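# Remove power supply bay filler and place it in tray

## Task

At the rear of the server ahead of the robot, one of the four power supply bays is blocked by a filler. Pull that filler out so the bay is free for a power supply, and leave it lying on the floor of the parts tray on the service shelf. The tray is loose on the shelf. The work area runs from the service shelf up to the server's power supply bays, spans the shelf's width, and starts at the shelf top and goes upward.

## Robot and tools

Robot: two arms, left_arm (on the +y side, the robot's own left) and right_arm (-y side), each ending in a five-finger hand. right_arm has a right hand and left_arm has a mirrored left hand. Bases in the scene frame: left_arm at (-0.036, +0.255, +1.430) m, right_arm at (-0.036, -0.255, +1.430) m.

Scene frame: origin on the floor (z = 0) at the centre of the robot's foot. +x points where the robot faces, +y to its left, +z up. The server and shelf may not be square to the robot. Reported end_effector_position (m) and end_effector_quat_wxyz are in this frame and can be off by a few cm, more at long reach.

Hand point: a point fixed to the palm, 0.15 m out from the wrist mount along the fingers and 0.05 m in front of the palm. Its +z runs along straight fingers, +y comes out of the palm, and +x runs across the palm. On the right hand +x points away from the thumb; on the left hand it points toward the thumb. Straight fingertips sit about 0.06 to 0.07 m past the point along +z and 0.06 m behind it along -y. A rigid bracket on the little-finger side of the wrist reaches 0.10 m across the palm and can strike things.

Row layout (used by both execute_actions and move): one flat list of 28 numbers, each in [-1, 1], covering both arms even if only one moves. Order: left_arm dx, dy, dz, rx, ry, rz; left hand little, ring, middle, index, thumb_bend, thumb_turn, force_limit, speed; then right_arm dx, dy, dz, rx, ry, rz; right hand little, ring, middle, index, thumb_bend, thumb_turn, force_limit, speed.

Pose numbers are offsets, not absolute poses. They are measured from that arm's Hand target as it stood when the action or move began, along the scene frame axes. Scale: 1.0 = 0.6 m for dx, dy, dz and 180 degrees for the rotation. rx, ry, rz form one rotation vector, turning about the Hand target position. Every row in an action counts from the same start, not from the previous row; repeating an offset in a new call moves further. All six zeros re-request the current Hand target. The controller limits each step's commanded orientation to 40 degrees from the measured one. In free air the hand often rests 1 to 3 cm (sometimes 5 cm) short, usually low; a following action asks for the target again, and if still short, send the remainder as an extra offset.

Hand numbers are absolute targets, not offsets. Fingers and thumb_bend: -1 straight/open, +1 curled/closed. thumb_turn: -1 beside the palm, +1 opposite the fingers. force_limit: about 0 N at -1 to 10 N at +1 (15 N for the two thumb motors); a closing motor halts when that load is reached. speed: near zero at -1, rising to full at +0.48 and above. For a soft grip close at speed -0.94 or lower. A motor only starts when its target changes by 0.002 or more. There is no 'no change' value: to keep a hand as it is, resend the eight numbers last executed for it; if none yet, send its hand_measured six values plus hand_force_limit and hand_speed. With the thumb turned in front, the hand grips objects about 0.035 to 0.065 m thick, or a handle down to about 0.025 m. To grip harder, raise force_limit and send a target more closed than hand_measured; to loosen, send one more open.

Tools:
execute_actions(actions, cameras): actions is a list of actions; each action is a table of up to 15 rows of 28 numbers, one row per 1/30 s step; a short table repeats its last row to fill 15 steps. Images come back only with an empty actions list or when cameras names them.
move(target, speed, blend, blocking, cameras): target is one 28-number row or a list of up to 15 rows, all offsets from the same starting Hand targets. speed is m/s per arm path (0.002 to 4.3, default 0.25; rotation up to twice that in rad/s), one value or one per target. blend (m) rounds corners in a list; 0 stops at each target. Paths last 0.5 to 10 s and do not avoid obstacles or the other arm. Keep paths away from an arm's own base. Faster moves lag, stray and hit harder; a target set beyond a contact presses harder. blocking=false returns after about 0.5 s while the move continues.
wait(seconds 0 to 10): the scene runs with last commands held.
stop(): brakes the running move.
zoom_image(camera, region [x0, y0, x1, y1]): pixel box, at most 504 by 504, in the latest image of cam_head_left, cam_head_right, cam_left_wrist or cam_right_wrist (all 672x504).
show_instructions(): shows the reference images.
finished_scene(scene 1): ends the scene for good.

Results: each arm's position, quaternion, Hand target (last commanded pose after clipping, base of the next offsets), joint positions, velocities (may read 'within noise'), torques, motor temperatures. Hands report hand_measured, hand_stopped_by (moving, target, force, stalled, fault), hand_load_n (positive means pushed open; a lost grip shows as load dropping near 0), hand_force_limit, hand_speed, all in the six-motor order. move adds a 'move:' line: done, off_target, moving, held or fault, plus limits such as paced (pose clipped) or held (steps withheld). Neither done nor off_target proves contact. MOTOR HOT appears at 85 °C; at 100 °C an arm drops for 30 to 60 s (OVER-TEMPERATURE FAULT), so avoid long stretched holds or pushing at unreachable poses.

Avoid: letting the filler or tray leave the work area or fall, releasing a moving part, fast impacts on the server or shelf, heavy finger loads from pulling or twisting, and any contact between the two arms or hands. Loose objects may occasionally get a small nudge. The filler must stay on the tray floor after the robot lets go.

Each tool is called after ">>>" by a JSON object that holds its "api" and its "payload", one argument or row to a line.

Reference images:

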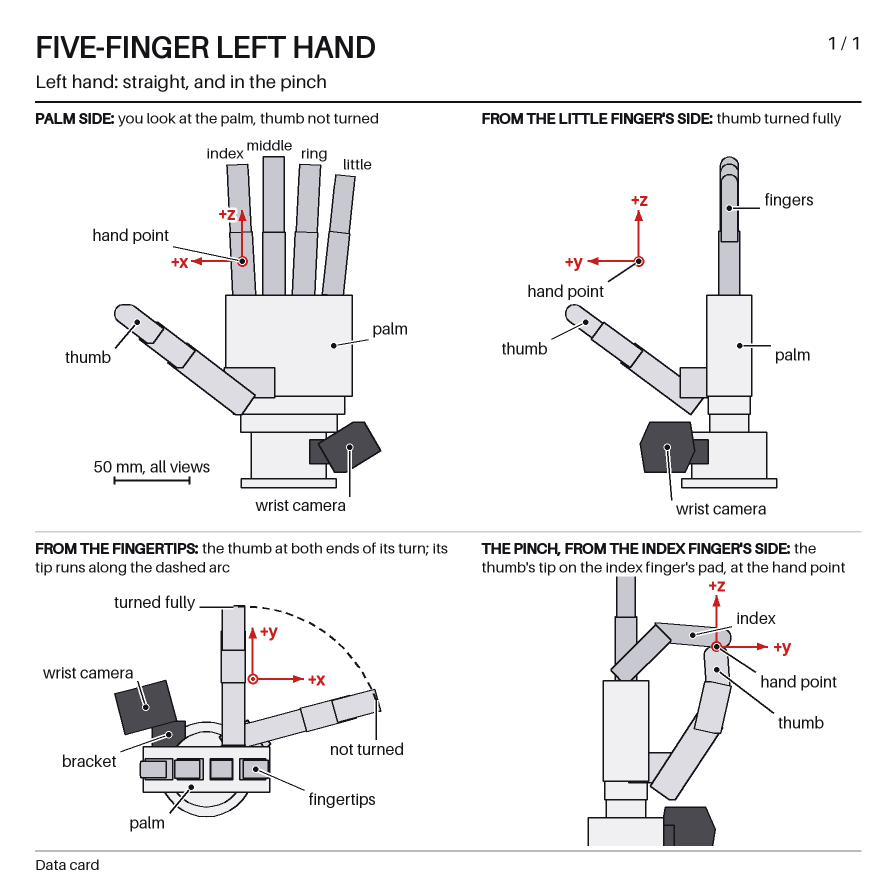

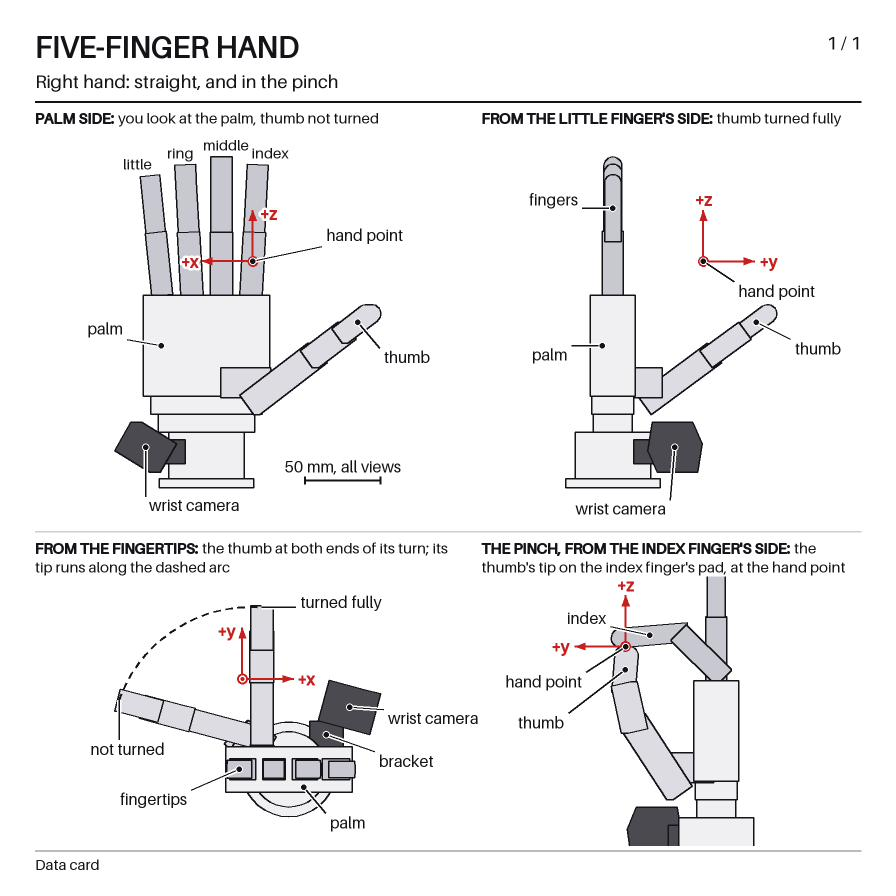

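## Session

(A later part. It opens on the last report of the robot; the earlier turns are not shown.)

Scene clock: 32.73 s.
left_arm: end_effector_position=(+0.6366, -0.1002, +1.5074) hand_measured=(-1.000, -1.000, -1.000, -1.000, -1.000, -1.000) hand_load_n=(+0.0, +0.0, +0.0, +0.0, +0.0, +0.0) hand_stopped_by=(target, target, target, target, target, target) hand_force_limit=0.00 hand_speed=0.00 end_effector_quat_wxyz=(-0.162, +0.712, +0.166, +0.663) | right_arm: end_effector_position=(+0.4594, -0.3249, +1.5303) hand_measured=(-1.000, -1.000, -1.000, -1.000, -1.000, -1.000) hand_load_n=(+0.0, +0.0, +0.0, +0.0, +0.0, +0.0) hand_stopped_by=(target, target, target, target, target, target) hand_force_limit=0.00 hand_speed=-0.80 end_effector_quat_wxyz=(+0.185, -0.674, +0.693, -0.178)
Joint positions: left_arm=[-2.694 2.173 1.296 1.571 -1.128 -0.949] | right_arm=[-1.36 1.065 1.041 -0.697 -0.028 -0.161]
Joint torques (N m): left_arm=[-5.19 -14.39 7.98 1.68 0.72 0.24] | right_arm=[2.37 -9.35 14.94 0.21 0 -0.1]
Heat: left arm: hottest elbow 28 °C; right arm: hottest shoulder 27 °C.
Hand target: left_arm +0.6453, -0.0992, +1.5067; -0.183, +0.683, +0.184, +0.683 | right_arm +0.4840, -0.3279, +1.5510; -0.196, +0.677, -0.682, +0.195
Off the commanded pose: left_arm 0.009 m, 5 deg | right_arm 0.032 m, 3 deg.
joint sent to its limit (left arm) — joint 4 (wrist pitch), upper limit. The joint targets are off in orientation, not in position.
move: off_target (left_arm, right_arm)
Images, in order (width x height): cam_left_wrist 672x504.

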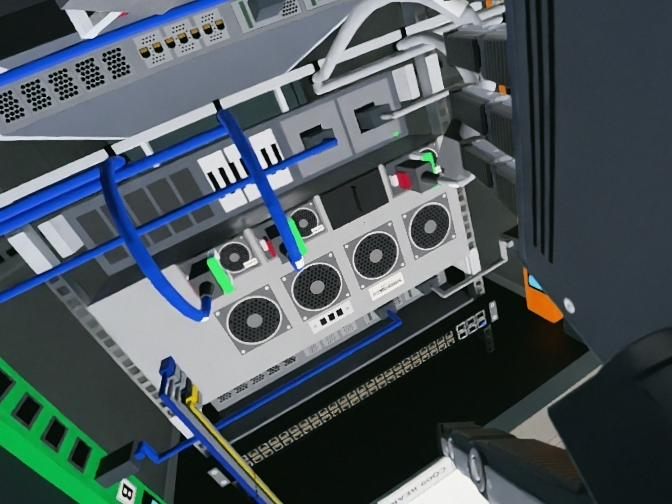

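>>> {"api": "move", "payload": {
  "target": [0.0,0.0,0.18,0,0.056,0.044,0.9,0.9,0.4,0.4,-1,1,0,-0.3,0.03,0.01,-0.08,0.45,-0.26,-0.26,-1,-1,-1,-1,-1,-1,0,-0.8],
  "cameras": ["all"],
  "speed": 0.2
}}

Scene clock: 44.90 s.
left_arm: end_effector_position=(+0.6391, -0.0960, +1.5788) hand_measured=(+0.900, +0.900, +0.400, +0.400, -1.000, +1.000) hand_load_n=(+0.0, +0.0, +0.0, +0.0, +0.0, +0.0) hand_stopped_by=(target, target, target, target, target, target) hand_force_limit=0.00 hand_speed=-0.30 end_effector_quat_wxyz=(-0.246, +0.748, +0.180, +0.590) | right_arm: end_effector_position=(+0.5027, -0.3261, +1.5050) hand_measured=(-1.000, -1.000, -1.000, -1.000, -1.000, -1.000) hand_load_n=(+0.0, +0.0, +0.0, +0.0, +0.0, +0.0) hand_stopped_by=(target, target, target, target, target, target) hand_force_limit=0.00 hand_speed=-0.80 end_effector_quat_wxyz=(+0.706, +0.013, +0.708, -0.019)
Joint positions: left_arm=[-2.766 2.053 1.383 1.571 -1.376 -0.607] | right_arm=[-1.534 1.667 0.444 1.564 -0.296 1.549]
Joint torques (N m): left_arm=[-6.95 -17.67 9.62 1.32 0.62 0.23] | right_arm=[1.79 -9.52 2.02 1.81 0.1 0.22]
Heat: left arm: hottest elbow 28 °C; right arm: hottest shoulder 27 °C.
Hand target: left_arm +0.6451, -0.0993, +1.6145; -0.245, +0.726, +0.213, +0.607 | right_arm +0.5019, -0.3218, +1.5029; +0.707, +0.017, +0.707, -0.010
Off the commanded pose: left_arm 0.037 m, 5 deg | right_arm 0.005 m, 1 deg.
joint sent to its limit (left arm) — joint 4 (wrist pitch), upper limit. The joint targets are off in orientation, not in position.
move: off_target (left_arm)

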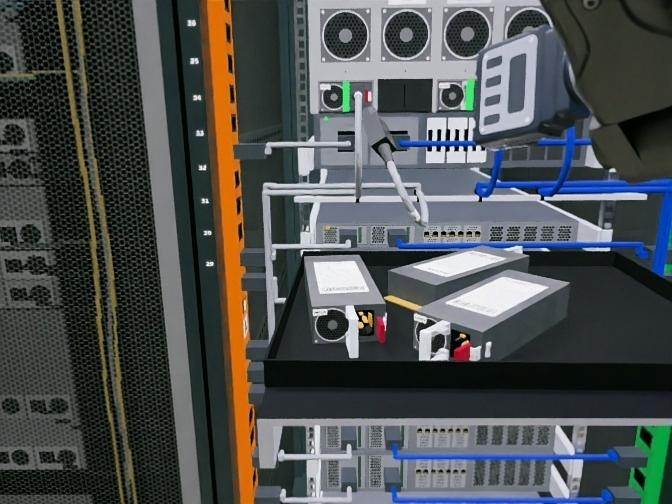

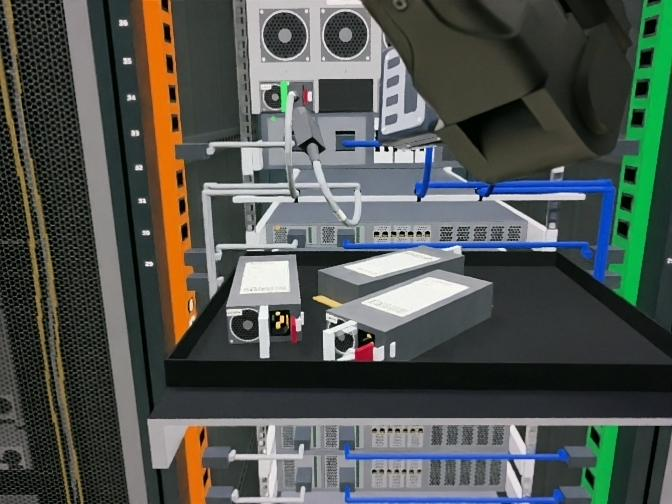

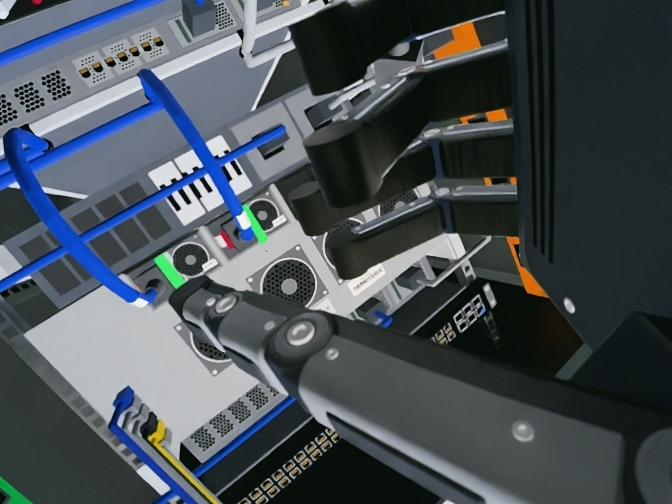

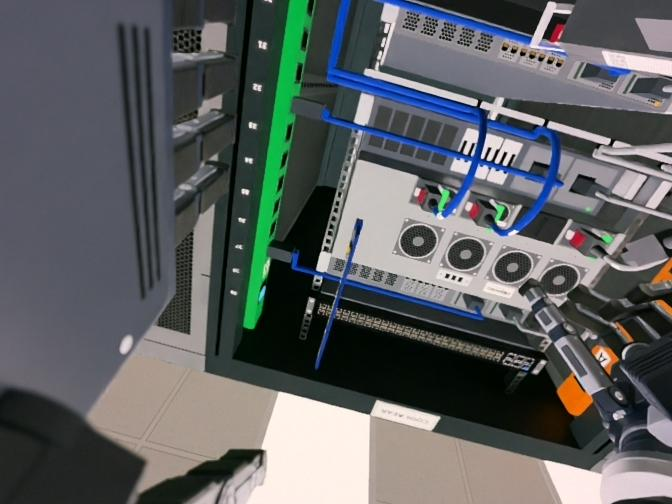

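>>> {"api": "move", "payload": {
  "target": [
    [0.0,0.0,0.12,0,0.0,0.0,0.9,0.9,0.4,0.4,-1,1,0,-0.3,0,0,0,0,0,0,-1,-1,-1,-1,-1,-1,0,-0.8],
    [0.2,0.12,0.12,0,0.0,0.0,0.9,0.9,0.4,0.4,-1,1,0,-0.3,0,0,0,0,0,0,-1,-1,-1,-1,-1,-1,0,-0.8]
  ],
  "cameras": ["all"],
  "speed": 0.15
}}

Scene clock: 48.83 s.
left_arm: end_effector_position=(+0.7521, -0.0384, +1.6465) hand_measured=(+0.900, +0.900, +0.400, +0.400, -1.000, +1.000) hand_load_n=(+0.0, +0.0, +0.0, +0.0, +0.0, -0.5) hand_stopped_by=(target, target, target, target, target, target) hand_force_limit=0.00 hand_speed=-0.30 end_effector_quat_wxyz=(-0.260, +0.739, +0.184, +0.594) | right_arm: end_effector_position=(+0.5027, -0.3261, +1.5051) hand_measured=(-1.000, -1.000, -1.000, -1.000, -1.000, -1.000) hand_load_n=(+0.5, +0.0, +0.0, +0.0, +0.0, +0.0) hand_stopped_by=(target, target, target, target, target, target) hand_force_limit=0.00 hand_speed=-0.80 end_effector_quat_wxyz=(+0.706, +0.013, +0.708, -0.019)
Joint positions: left_arm=[-2.621 1.95 1.566 1.022 -1.277 -0.882] | right_arm=[-1.534 1.667 0.444 1.564 -0.296 1.549]
Joint torques (N m): left_arm=[-5.13 -19.08 11.84 0.59 0.66 -0.06] | right_arm=[2.02 -9.99 2.07 1.78 0.08 0.23]
Heat: left arm: hottest elbow 28 °C; right arm: hottest shoulder 27 °C.
Hand target: left_arm +0.7653, -0.0271, +1.6865; -0.245, +0.726, +0.213, +0.607 | right_arm +0.5019, -0.3218, +1.5029; +0.707, +0.017, +0.707, -0.011
Off the commanded pose: left_arm 0.044 m, 4 deg | right_arm 0.005 m, 1 deg.
move: off_target (left_arm)

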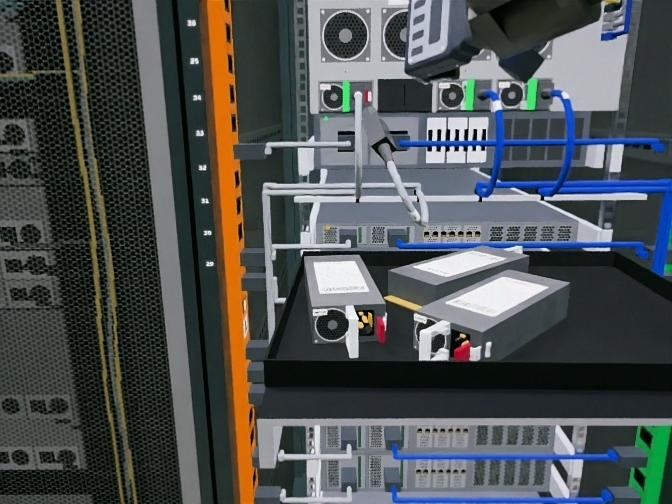

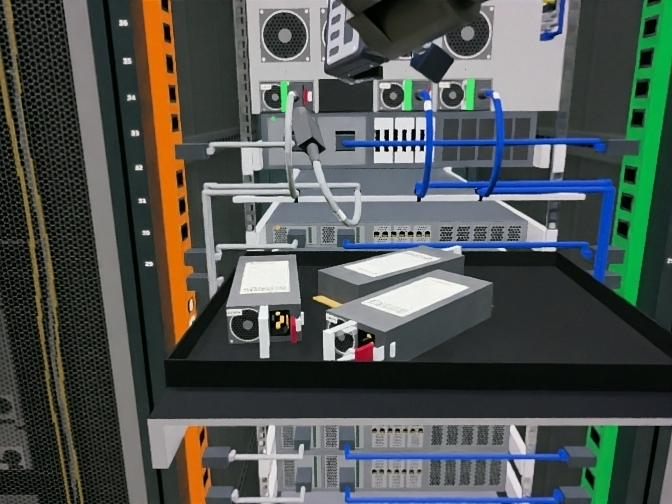

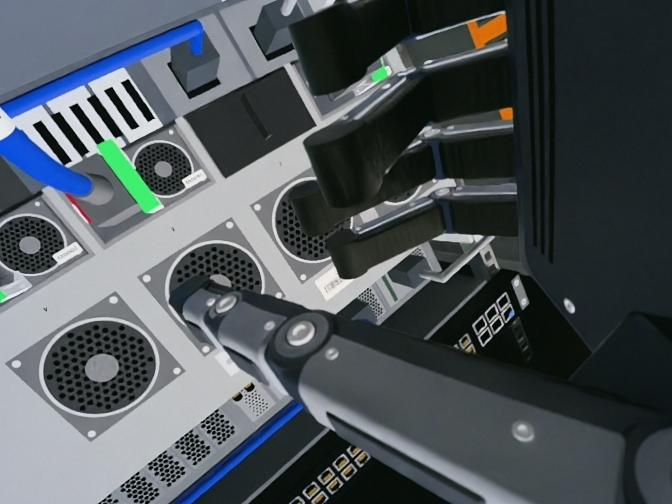

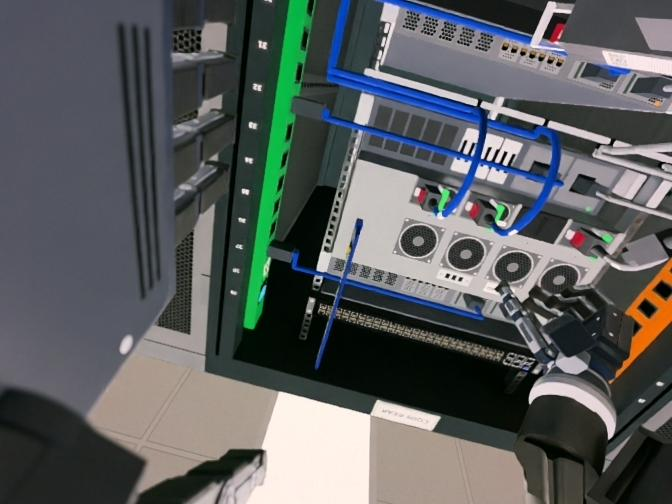

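>>> {"api": "zoom_image", "payload": {
  "camera": "cam_left_wrist",
  "region": [160, 50, 380, 215]
}}

>>> {"api": "zoom_image", "payload": {
  "camera": "cam_right_wrist",
  "region": [440, 130, 672, 390]
}}

>>> {"api": "zoom_image", "payload": {
  "camera": "cam_left_wrist",
  "region": [225, 80, 305, 150]
}}

Scaled by 2.291 from the camera's 672x504 image, which has a finer 960x720 frame.

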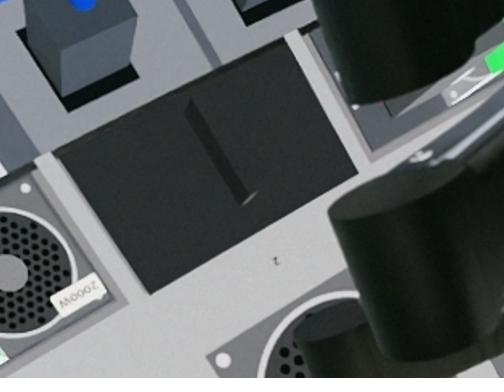

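Scaled by 1.938 from the camera's 672x504 image, which has a finer 960x720 frame.

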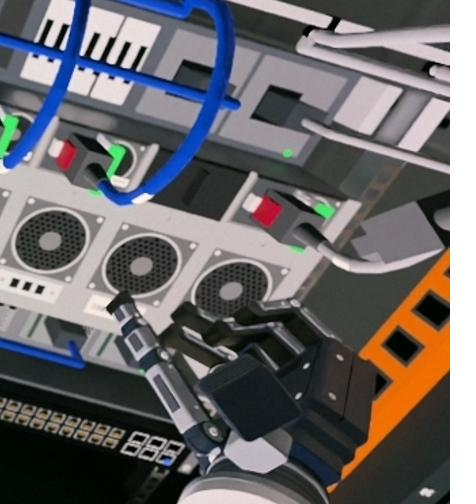

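Scaled by 6.300 from the camera's 672x504 image, which has a finer 960x720 frame.

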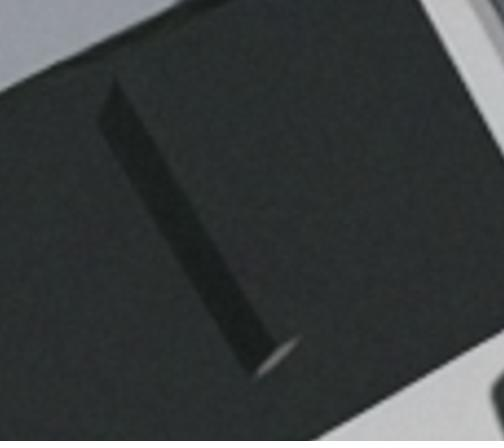

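>>> {"api": "move", "payload": {
  "target": [0.0,0.0,0,0,0.0,0.0,0.9,0.9,0.4,0.4,-0.5,1,0,-0.3,0,0,0,0,0,0,-1,-1,-1,-1,-1,-1,0,-0.8],
  "cameras": ["cam_left_wrist","cam_right_wrist"],
  "speed": 0.15
}}

>>> {"api": "zoom_image", "payload": {
  "camera": "cam_left_wrist",
  "region": [200, 140, 440, 320]
}}

Scene clock: 50.30 s.
left_arm: end_effector_position=(+0.7522, -0.0386, +1.6462) hand_measured=(+0.900, +0.900, +0.400, +0.400, -0.500, +1.000) hand_load_n=(+0.0, +0.0, +0.0, +0.0, +0.5, +0.0) hand_stopped_by=(target, target, target, target, target, target) hand_force_limit=0.00 hand_speed=-0.30 end_effector_quat_wxyz=(-0.260, +0.739, +0.184, +0.593) | right_arm: end_effector_position=(+0.5027, -0.3261, +1.5051) hand_measured=(-1.000, -1.000, -1.000, -1.000, -1.000, -1.000) hand_load_n=(+0.0, +0.0, +0.0, +0.0, +0.0, +0.0) hand_stopped_by=(target, target, target, target, target, target) hand_force_limit=0.00 hand_speed=-0.80 end_effector_quat_wxyz=(+0.706, +0.013, +0.708, -0.019)
Joint positions: left_arm=[-2.621 1.95 1.566 1.019 -1.277 -0.886] | right_arm=[-1.534 1.667 0.444 1.564 -0.296 1.549]
Joint torques (N m): left_arm=[-5.25 -19.14 11.77 0.61 0.65 -0.05] | right_arm=[1.96 -9.88 2.13 1.88 0.11 0.23]
Heat: left arm: hottest elbow 28 °C; right arm: hottest shoulder 27 °C.
Hand target: left_arm +0.7652, -0.0271, +1.6865; -0.245, +0.726, +0.214, +0.607 | right_arm +0.5019, -0.3218, +1.5029; +0.707, +0.017, +0.707, -0.011
Off the commanded pose: left_arm 0.044 m, 4 deg | right_arm 0.005 m, 1 deg.
move: off_target (left_arm)
Images, in order (width x height): cam_left_wrist 672x504, cam_right_wrist 672x504.

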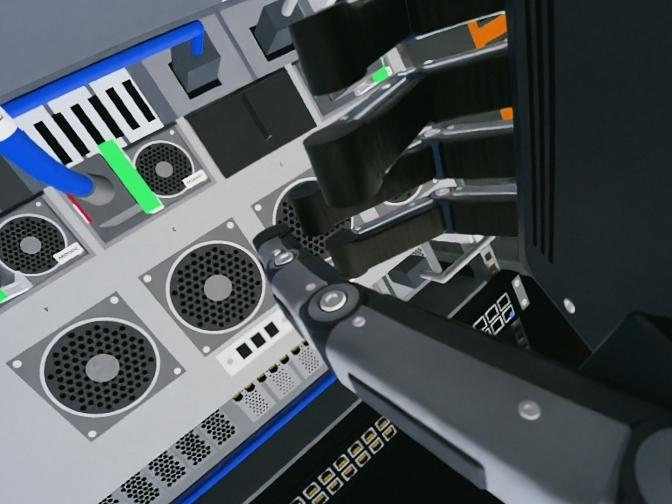

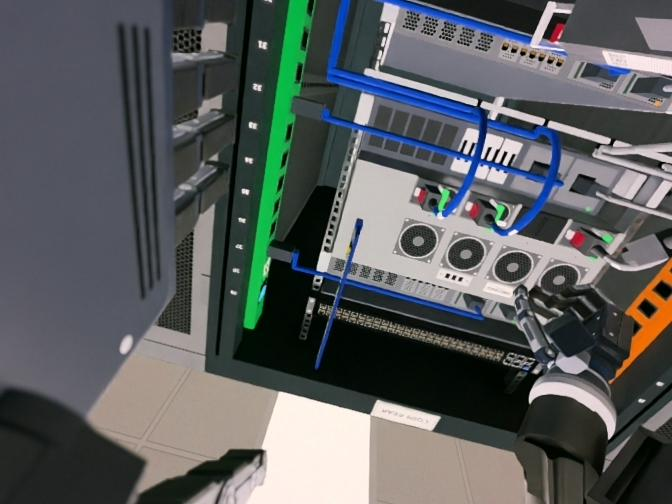

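Scaled by 2.100 from the camera's 672x504 image, which has a finer 960x720 frame.

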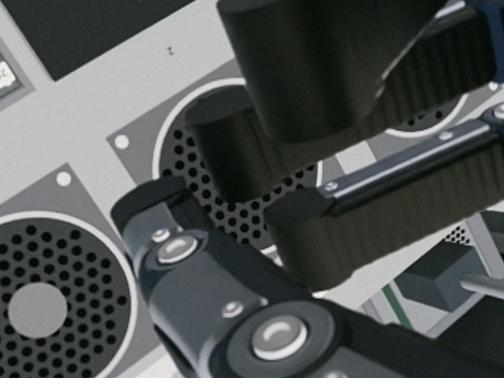

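>>> {"api": "move", "payload": {
  "target": [0.0,0.0,0,0,0.0,0.0,0.9,0.9,0.4,0.4,-0.2,1,-0.5,-0.7,0,0,0,0,0,0,-1,-1,-1,-1,-1,-1,0,-0.8],
  "cameras": ["cam_left_wrist"],
  "speed": 0.15
}}

>>> {"api": "zoom_image", "payload": {
  "camera": "cam_left_wrist",
  "region": [200, 140, 440, 320]
}}

Scene clock: 51.07 s.
left_arm: end_effector_position=(+0.7522, -0.0386, +1.6462) hand_measured=(+0.900, +0.900, +0.400, +0.400, -0.418, +1.000) hand_load_n=(+0.0, +0.0, +0.5, +0.0, +4.0, +0.0) hand_stopped_by=(target, target, target, target, force, target) hand_force_limit=-0.50 hand_speed=-0.70 end_effector_quat_wxyz=(-0.260, +0.739, +0.184, +0.593) | right_arm: end_effector_position=(+0.5027, -0.3261, +1.5051) hand_measured=(-1.000, -1.000, -1.000, -1.000, -1.000, -1.000) hand_load_n=(+0.0, +0.0, +0.0, +0.0, +0.0, +0.0) hand_stopped_by=(target, target, target, target, target, target) hand_force_limit=0.00 hand_speed=-0.80 end_effector_quat_wxyz=(+0.706, +0.013, +0.708, -0.019)
Joint positions: left_arm=[-2.621 1.95 1.566 1.019 -1.277 -0.886] | right_arm=[-1.534 1.667 0.444 1.564 -0.296 1.549]
Joint torques (N m): left_arm=[-5.13 -19.14 11.77 0.59 0.65 -0.05] | right_arm=[1.96 -9.7 2.03 1.78 0.1 0.24]
Heat: left arm: hottest elbow 28 °C; right arm: hottest shoulder 27 °C.
Hand target: left_arm +0.7652, -0.0271, +1.6865; -0.245, +0.726, +0.213, +0.607 | right_arm +0.5019, -0.3218, +1.5029; +0.707, +0.017, +0.707, -0.011
Off the commanded pose: left_arm 0.044 m, 4 deg | right_arm 0.005 m, 1 deg.
move: off_target (left_arm)
Images, in order (width x height): cam_left_wrist 672x504.

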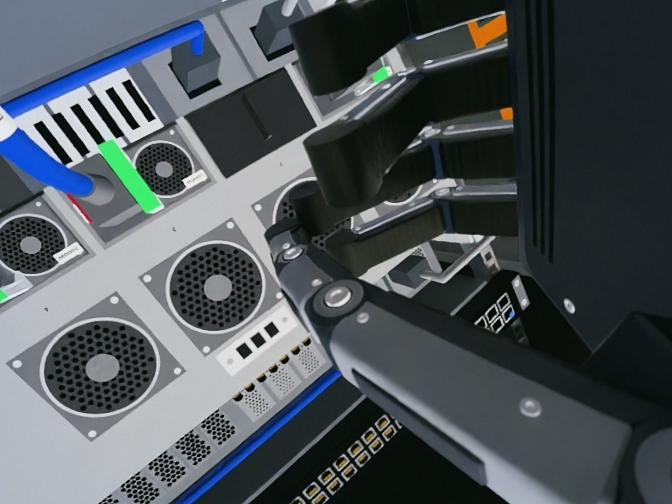

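Scaled by 2.100 from the camera's 672x504 image, which has a finer 960x720 frame.

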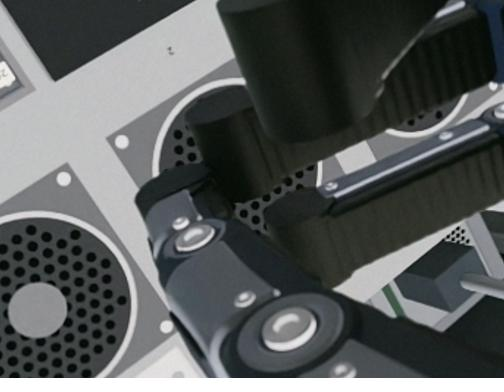

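>>> {"api": "move", "payload": {
  "target": [0.07,0.06,0,0,0.0,0.0,0.9,0.9,0.4,0.4,-1,1,-0.5,-0.3,0,0,0,0,0,0,-1,-1,-1,-1,-1,-1,0,-0.8],
  "cameras": ["all"],
  "speed": 0.1
}}

Scene clock: 53.50 s.
left_arm: end_effector_position=(+0.7932, -0.0028, +1.6433) hand_measured=(+0.900, +0.900, +0.400, +0.400, -1.000, +1.000) hand_load_n=(+0.0, +0.0, +0.0, +0.0, +0.0, +0.0) hand_stopped_by=(target, target, target, target, target, target) hand_force_limit=-0.50 hand_speed=-0.30 end_effector_quat_wxyz=(-0.260, +0.741, +0.184, +0.591) | right_arm: end_effector_position=(+0.5027, -0.3261, +1.5051) hand_measured=(-1.000, -1.000, -1.000, -1.000, -1.000, -1.000) hand_load_n=(+0.0, +0.0, +0.0, +0.0, +0.0, +0.0) hand_stopped_by=(target, target, target, target, target, target) hand_force_limit=0.00 hand_speed=-0.80 end_effector_quat_wxyz=(+0.706, +0.013, +0.708, -0.019)
Joint positions: left_arm=[-2.541 1.941 1.619 0.817 -1.212 -1.028] | right_arm=[-1.534 1.667 0.444 1.564 -0.296 1.549]
Joint torques (N m): left_arm=[-5.01 -19.55 12.64 0.76 0.53 -0.06] | right_arm=[2.02 -9.82 2.11 1.83 0.11 0.22]
Motor temperatures (°C): left_arm=[23 27 29 23 22 22] | right_arm=[25 27 25 23 24 21]
Heat: left arm: hottest elbow 29 °C; right arm: hottest shoulder 27 °C.
Hand target: left_arm +0.8071, +0.0087, +1.6864; -0.245, +0.726, +0.213, +0.607 | right_arm +0.5019, -0.3218, +1.5029; +0.707, +0.017, +0.707, -0.011
Off the commanded pose: left_arm 0.047 m, 5 deg | right_arm 0.005 m, 1 deg.
move: off_target (left_arm)

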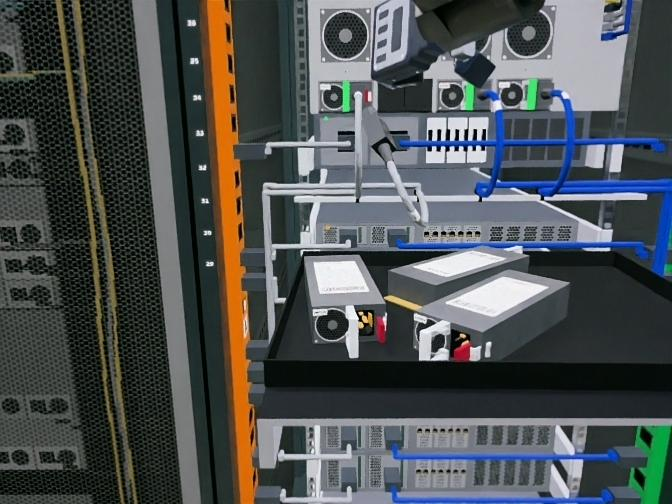

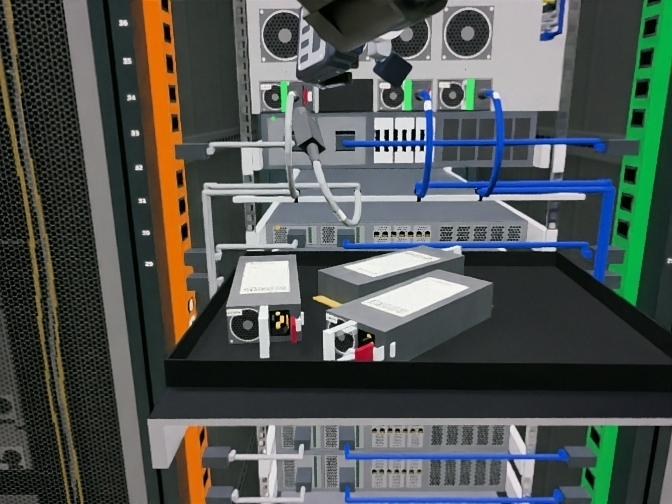

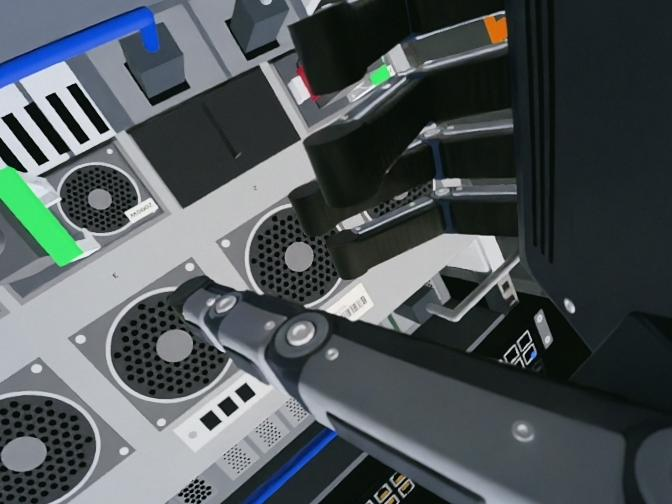

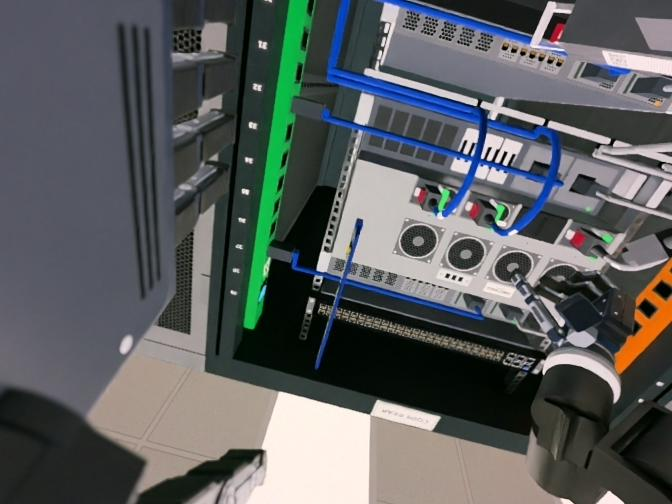

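>>> {"api": "zoom_image", "payload": {
  "camera": "cam_left_wrist",
  "region": [110, 40, 350, 220]
}}

Scaled by 2.100 from the camera's 672x504 image, which has a finer 960x720 frame.

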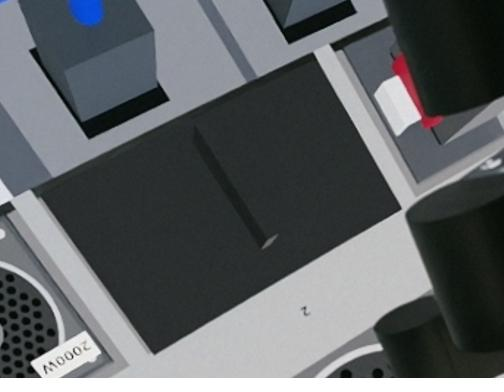

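>>> {"api": "move", "payload": {
  "target": [0.067,0.016,-0.05,0,0.0,0.0,0.9,0.9,0.4,0.4,-1,1,-0.5,-0.3,0,0,0,0,0,0,-1,-1,-1,-1,-1,-1,0,-0.8],
  "cameras": ["cam_head_left","cam_head_right","cam_left_wrist","cam_right_wrist"],
  "speed": 0.08
}}

>>> {"api": "zoom_image", "payload": {
  "camera": "cam_left_wrist",
  "region": [110, 40, 390, 250]
}}

Scene clock: 56.90 s.
left_arm: end_effector_position=(+0.8339, +0.0141, +1.6428) hand_measured=(+0.900, +0.900, +0.400, +0.400, -1.000, +1.000) hand_load_n=(+0.0, +0.0, +0.0, +0.0, +0.0, -0.5) hand_stopped_by=(target, target, target, target, target, target) hand_force_limit=-0.50 hand_speed=-0.30 end_effector_quat_wxyz=(-0.251, +0.734, +0.198, +0.599) | right_arm: end_effector_position=(+0.5027, -0.3261, +1.5051) hand_measured=(-1.000, -1.000, -1.000, -1.000, -1.000, -1.000) hand_load_n=(+0.0, +0.0, +0.0, +0.0, +0.0, +0.0) hand_stopped_by=(target, target, target, target, target, target) hand_force_limit=0.00 hand_speed=-0.80 end_effector_quat_wxyz=(+0.706, +0.013, +0.708, -0.019)
Joint positions: left_arm=[-2.49 1.995 1.737 0.722 -1.165 -1.103] | right_arm=[-1.534 1.667 0.444 1.564 -0.296 1.549]
Joint torques (N m): left_arm=[-4.78 -17.67 13.08 0.79 0.49 -0.06] | right_arm=[2.02 -9.64 2.11 1.74 0.1 0.22]
Heat: left arm: hottest elbow 29 °C; right arm: hottest shoulder 27 °C.
Hand target: left_arm +0.8474, +0.0183, +1.6565; -0.245, +0.726, +0.213, +0.607 | right_arm +0.5019, -0.3218, +1.5029; +0.707, +0.017, +0.707, -0.011
Off the commanded pose: left_arm 0.020 m, 2 deg | right_arm 0.005 m, 1 deg.
move: off_target (left_arm)

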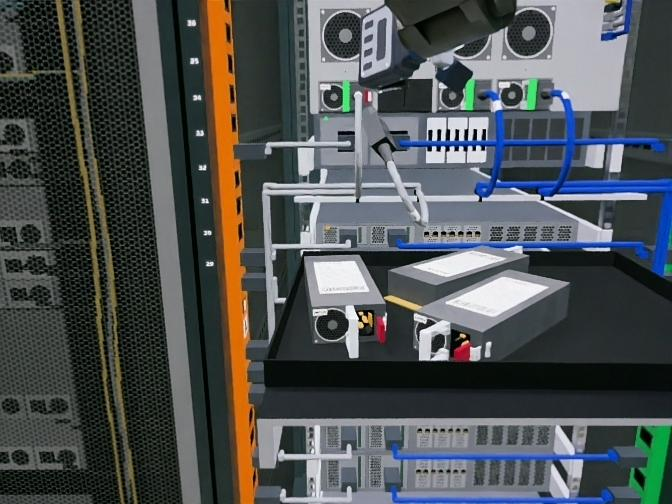

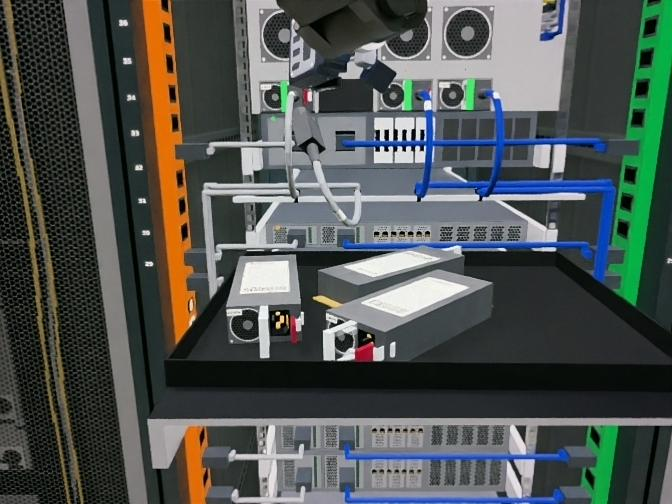

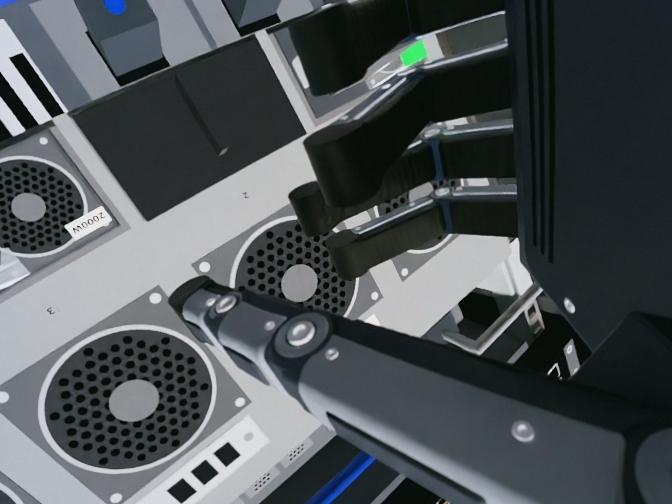

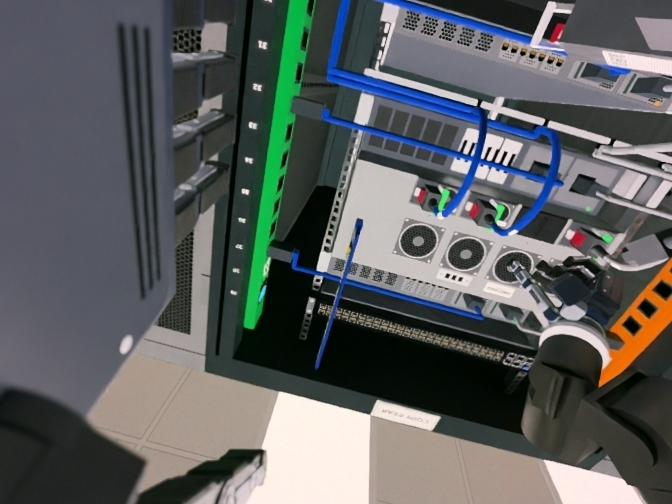

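Scaled by 1.800 from the camera's 672x504 image, which has a finer 960x720 frame.

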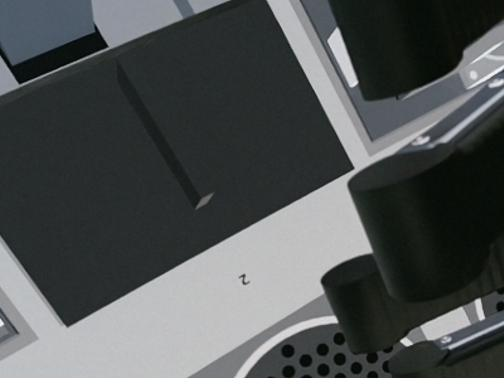

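>>> {"api": "move", "payload": {
  "target": [
    [-0.33,-0.12,-0.03,0,0.0,0.0,0.9,0.9,0.4,0.4,-1,1,-0.5,-0.3,0,0,0,0,0,0,-1,-1,-1,-1,-1,-1,0,-0.8],
    [-0.33,-0.08,-0.03,0.464,0.121,-0.206,0.9,0.9,0.4,0.4,-1,1,-0.5,-0.3,0,0,0,0,0,0,-1,-1,-1,-1,-1,-1,0,-0.8]
  ],
  "cameras": ["all"],
  "speed": 0.25,
  "blend": [0.03,0]
}}

Scene clock: 65.93 s.
left_arm: end_effector_position=(+0.6432, -0.0407, +1.6251) hand_measured=(+0.900, +0.900, +0.400, +0.400, -1.000, +1.000) hand_load_n=(+0.0, +0.0, +0.0, +0.0, +0.0, +0.0) hand_stopped_by=(target, target, target, target, target, target) hand_force_limit=-0.50 hand_speed=-0.30 end_effector_quat_wxyz=(-0.491, +0.502, -0.505, +0.501) | right_arm: end_effector_position=(+0.5027, -0.3261, +1.5051) hand_measured=(-1.000, -1.000, -1.000, -1.000, -1.000, -1.000) hand_load_n=(+0.0, +0.0, +0.0, +0.0, +0.0, +0.0) hand_stopped_by=(target, target, target, target, target, target) hand_force_limit=0.00 hand_speed=-0.80 end_effector_quat_wxyz=(+0.706, +0.013, +0.708, -0.019)
Joint positions: left_arm=[-2.611 1.545 1.073 0.845 -0.598 0.345] | right_arm=[-1.534 1.667 0.444 1.564 -0.296 1.549]
Joint torques (N m): left_arm=[-3.14 -13.8 8.75 1.16 0.53 0.31] | right_arm=[1.67 -9.58 2.06 1.8 0.11 0.22]
Heat: left arm: hottest elbow 29 °C; right arm: hottest shoulder 27 °C.
Hand target: left_arm +0.6494, -0.0295, +1.6386; +0.500, -0.501, +0.499, -0.500 | right_arm +0.5019, -0.3218, +1.5029; +0.707, +0.017, +0.707, -0.011
Off the commanded pose: left_arm 0.018 m, 1 deg | right_arm 0.005 m, 1 deg.
move: off_target (left_arm)

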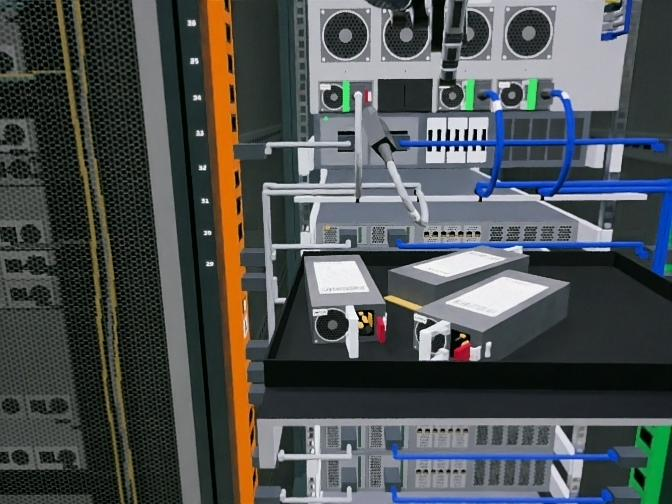

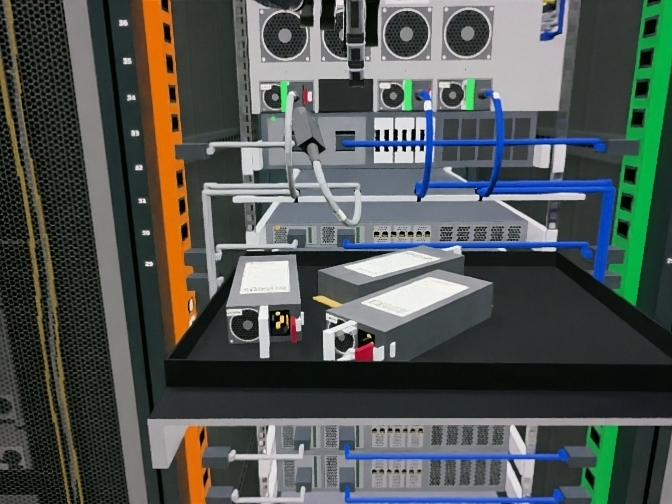

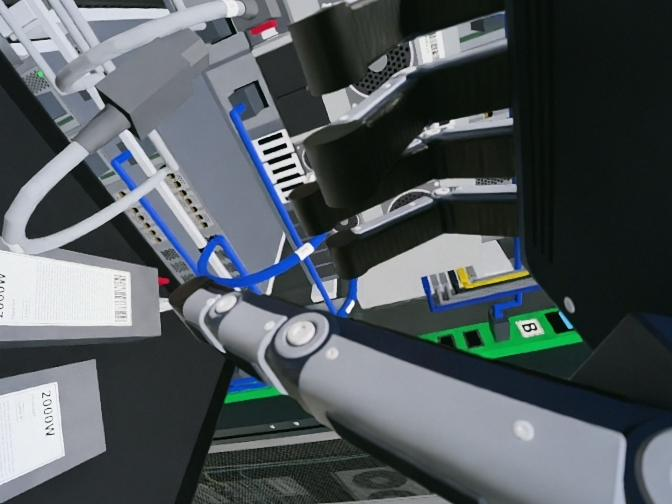

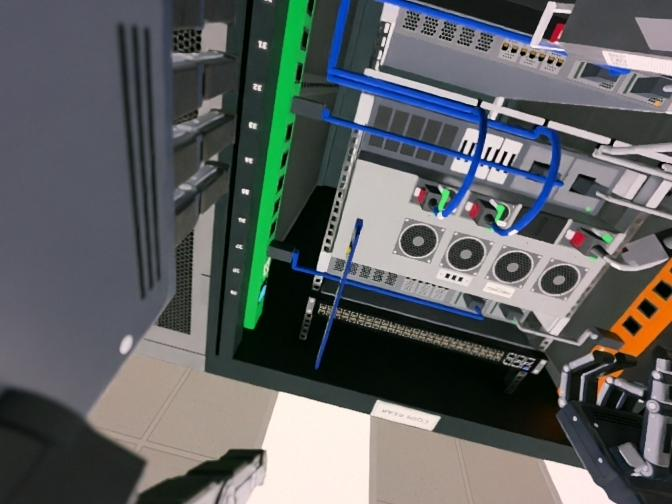

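>>> {"api": "move", "payload": {
  "target": [0,0,0,0.46,-0.122,-0.205,0.9,0.9,0.4,0.4,-1,1,-0.5,-0.3,0,0,0,0,0,0,-1,-1,-1,-1,-1,-1,0,-0.8],
  "cameras": ["all"],
  "speed": 0.25
}}

Scene clock: 70.27 s.
left_arm: end_effector_position=(+0.6358, -0.0402, +1.6112) hand_measured=(+0.900, +0.900, +0.400, +0.400, -1.000, +1.000) hand_load_n=(+0.0, +0.0, +0.0, +0.0, +0.0, +0.5) hand_stopped_by=(target, target, target, target, target, target) hand_force_limit=-0.50 hand_speed=-0.30 end_effector_quat_wxyz=(+0.590, +0.212, +0.736, -0.257) | right_arm: end_effector_position=(+0.5027, -0.3261, +1.5051) hand_measured=(-1.000, -1.000, -1.000, -1.000, -1.000, -1.000) hand_load_n=(+0.0, +0.0, +0.0, +0.0, +0.0, +0.0) hand_stopped_by=(target, target, target, target, target, target) hand_force_limit=0.00 hand_speed=-0.80 end_effector_quat_wxyz=(+0.706, +0.013, +0.708, -0.019)
Joint positions: left_arm=[-2.53 1.453 1.057 0.397 0.082 1.743] | right_arm=[-1.534 1.667 0.444 1.564 -0.296 1.549]
Joint torques (N m): left_arm=[-2.73 -13.57 10.91 1.36 0.49 0.34] | right_arm=[2.55 -9.64 2.14 1.76 0.11 0.21]
Heat: left arm: hottest elbow 29 °C; right arm: hottest shoulder 27 °C.
Hand target: left_arm +0.6494, -0.0296, +1.6386; +0.608, +0.208, +0.724, -0.251 | right_arm +0.5019, -0.3218, +1.5029; +0.707, +0.017, +0.707, -0.011
Off the commanded pose: left_arm 0.032 m, 3 deg | right_arm 0.005 m, 1 deg.
move: off_target (left_arm)

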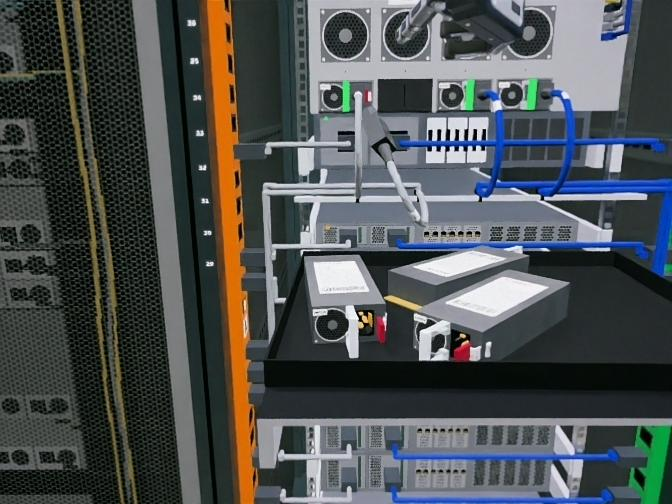

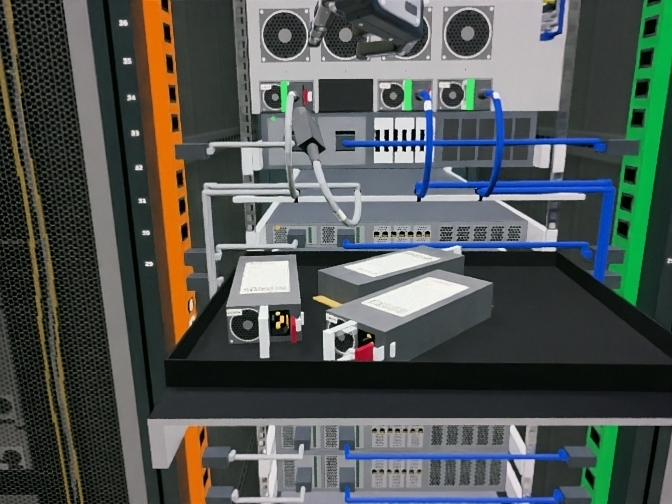

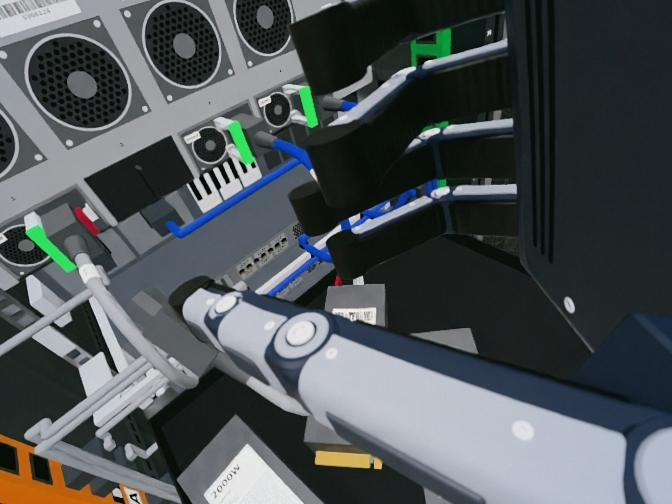

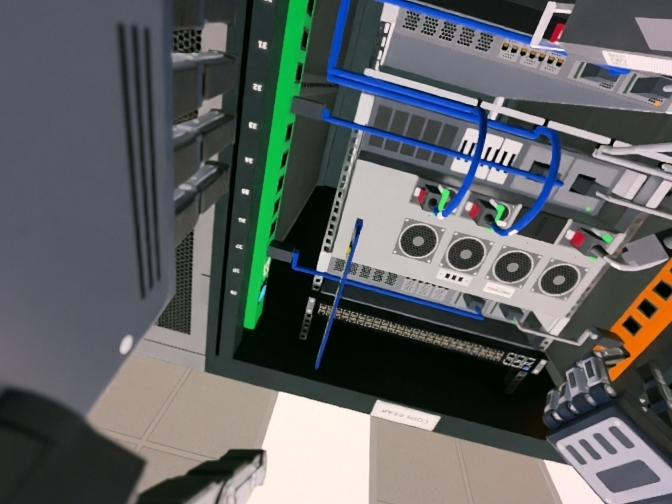

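>>> {"api": "zoom_image", "payload": {
  "camera": "cam_left_wrist",
  "region": [60, 100, 260, 250]
}}

Scaled by 2.520 from the camera's 672x504 image, which has a finer 960x720 frame.

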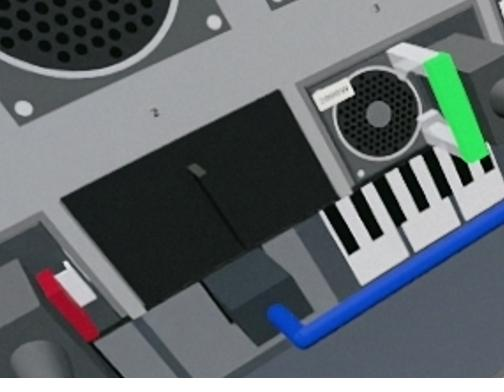

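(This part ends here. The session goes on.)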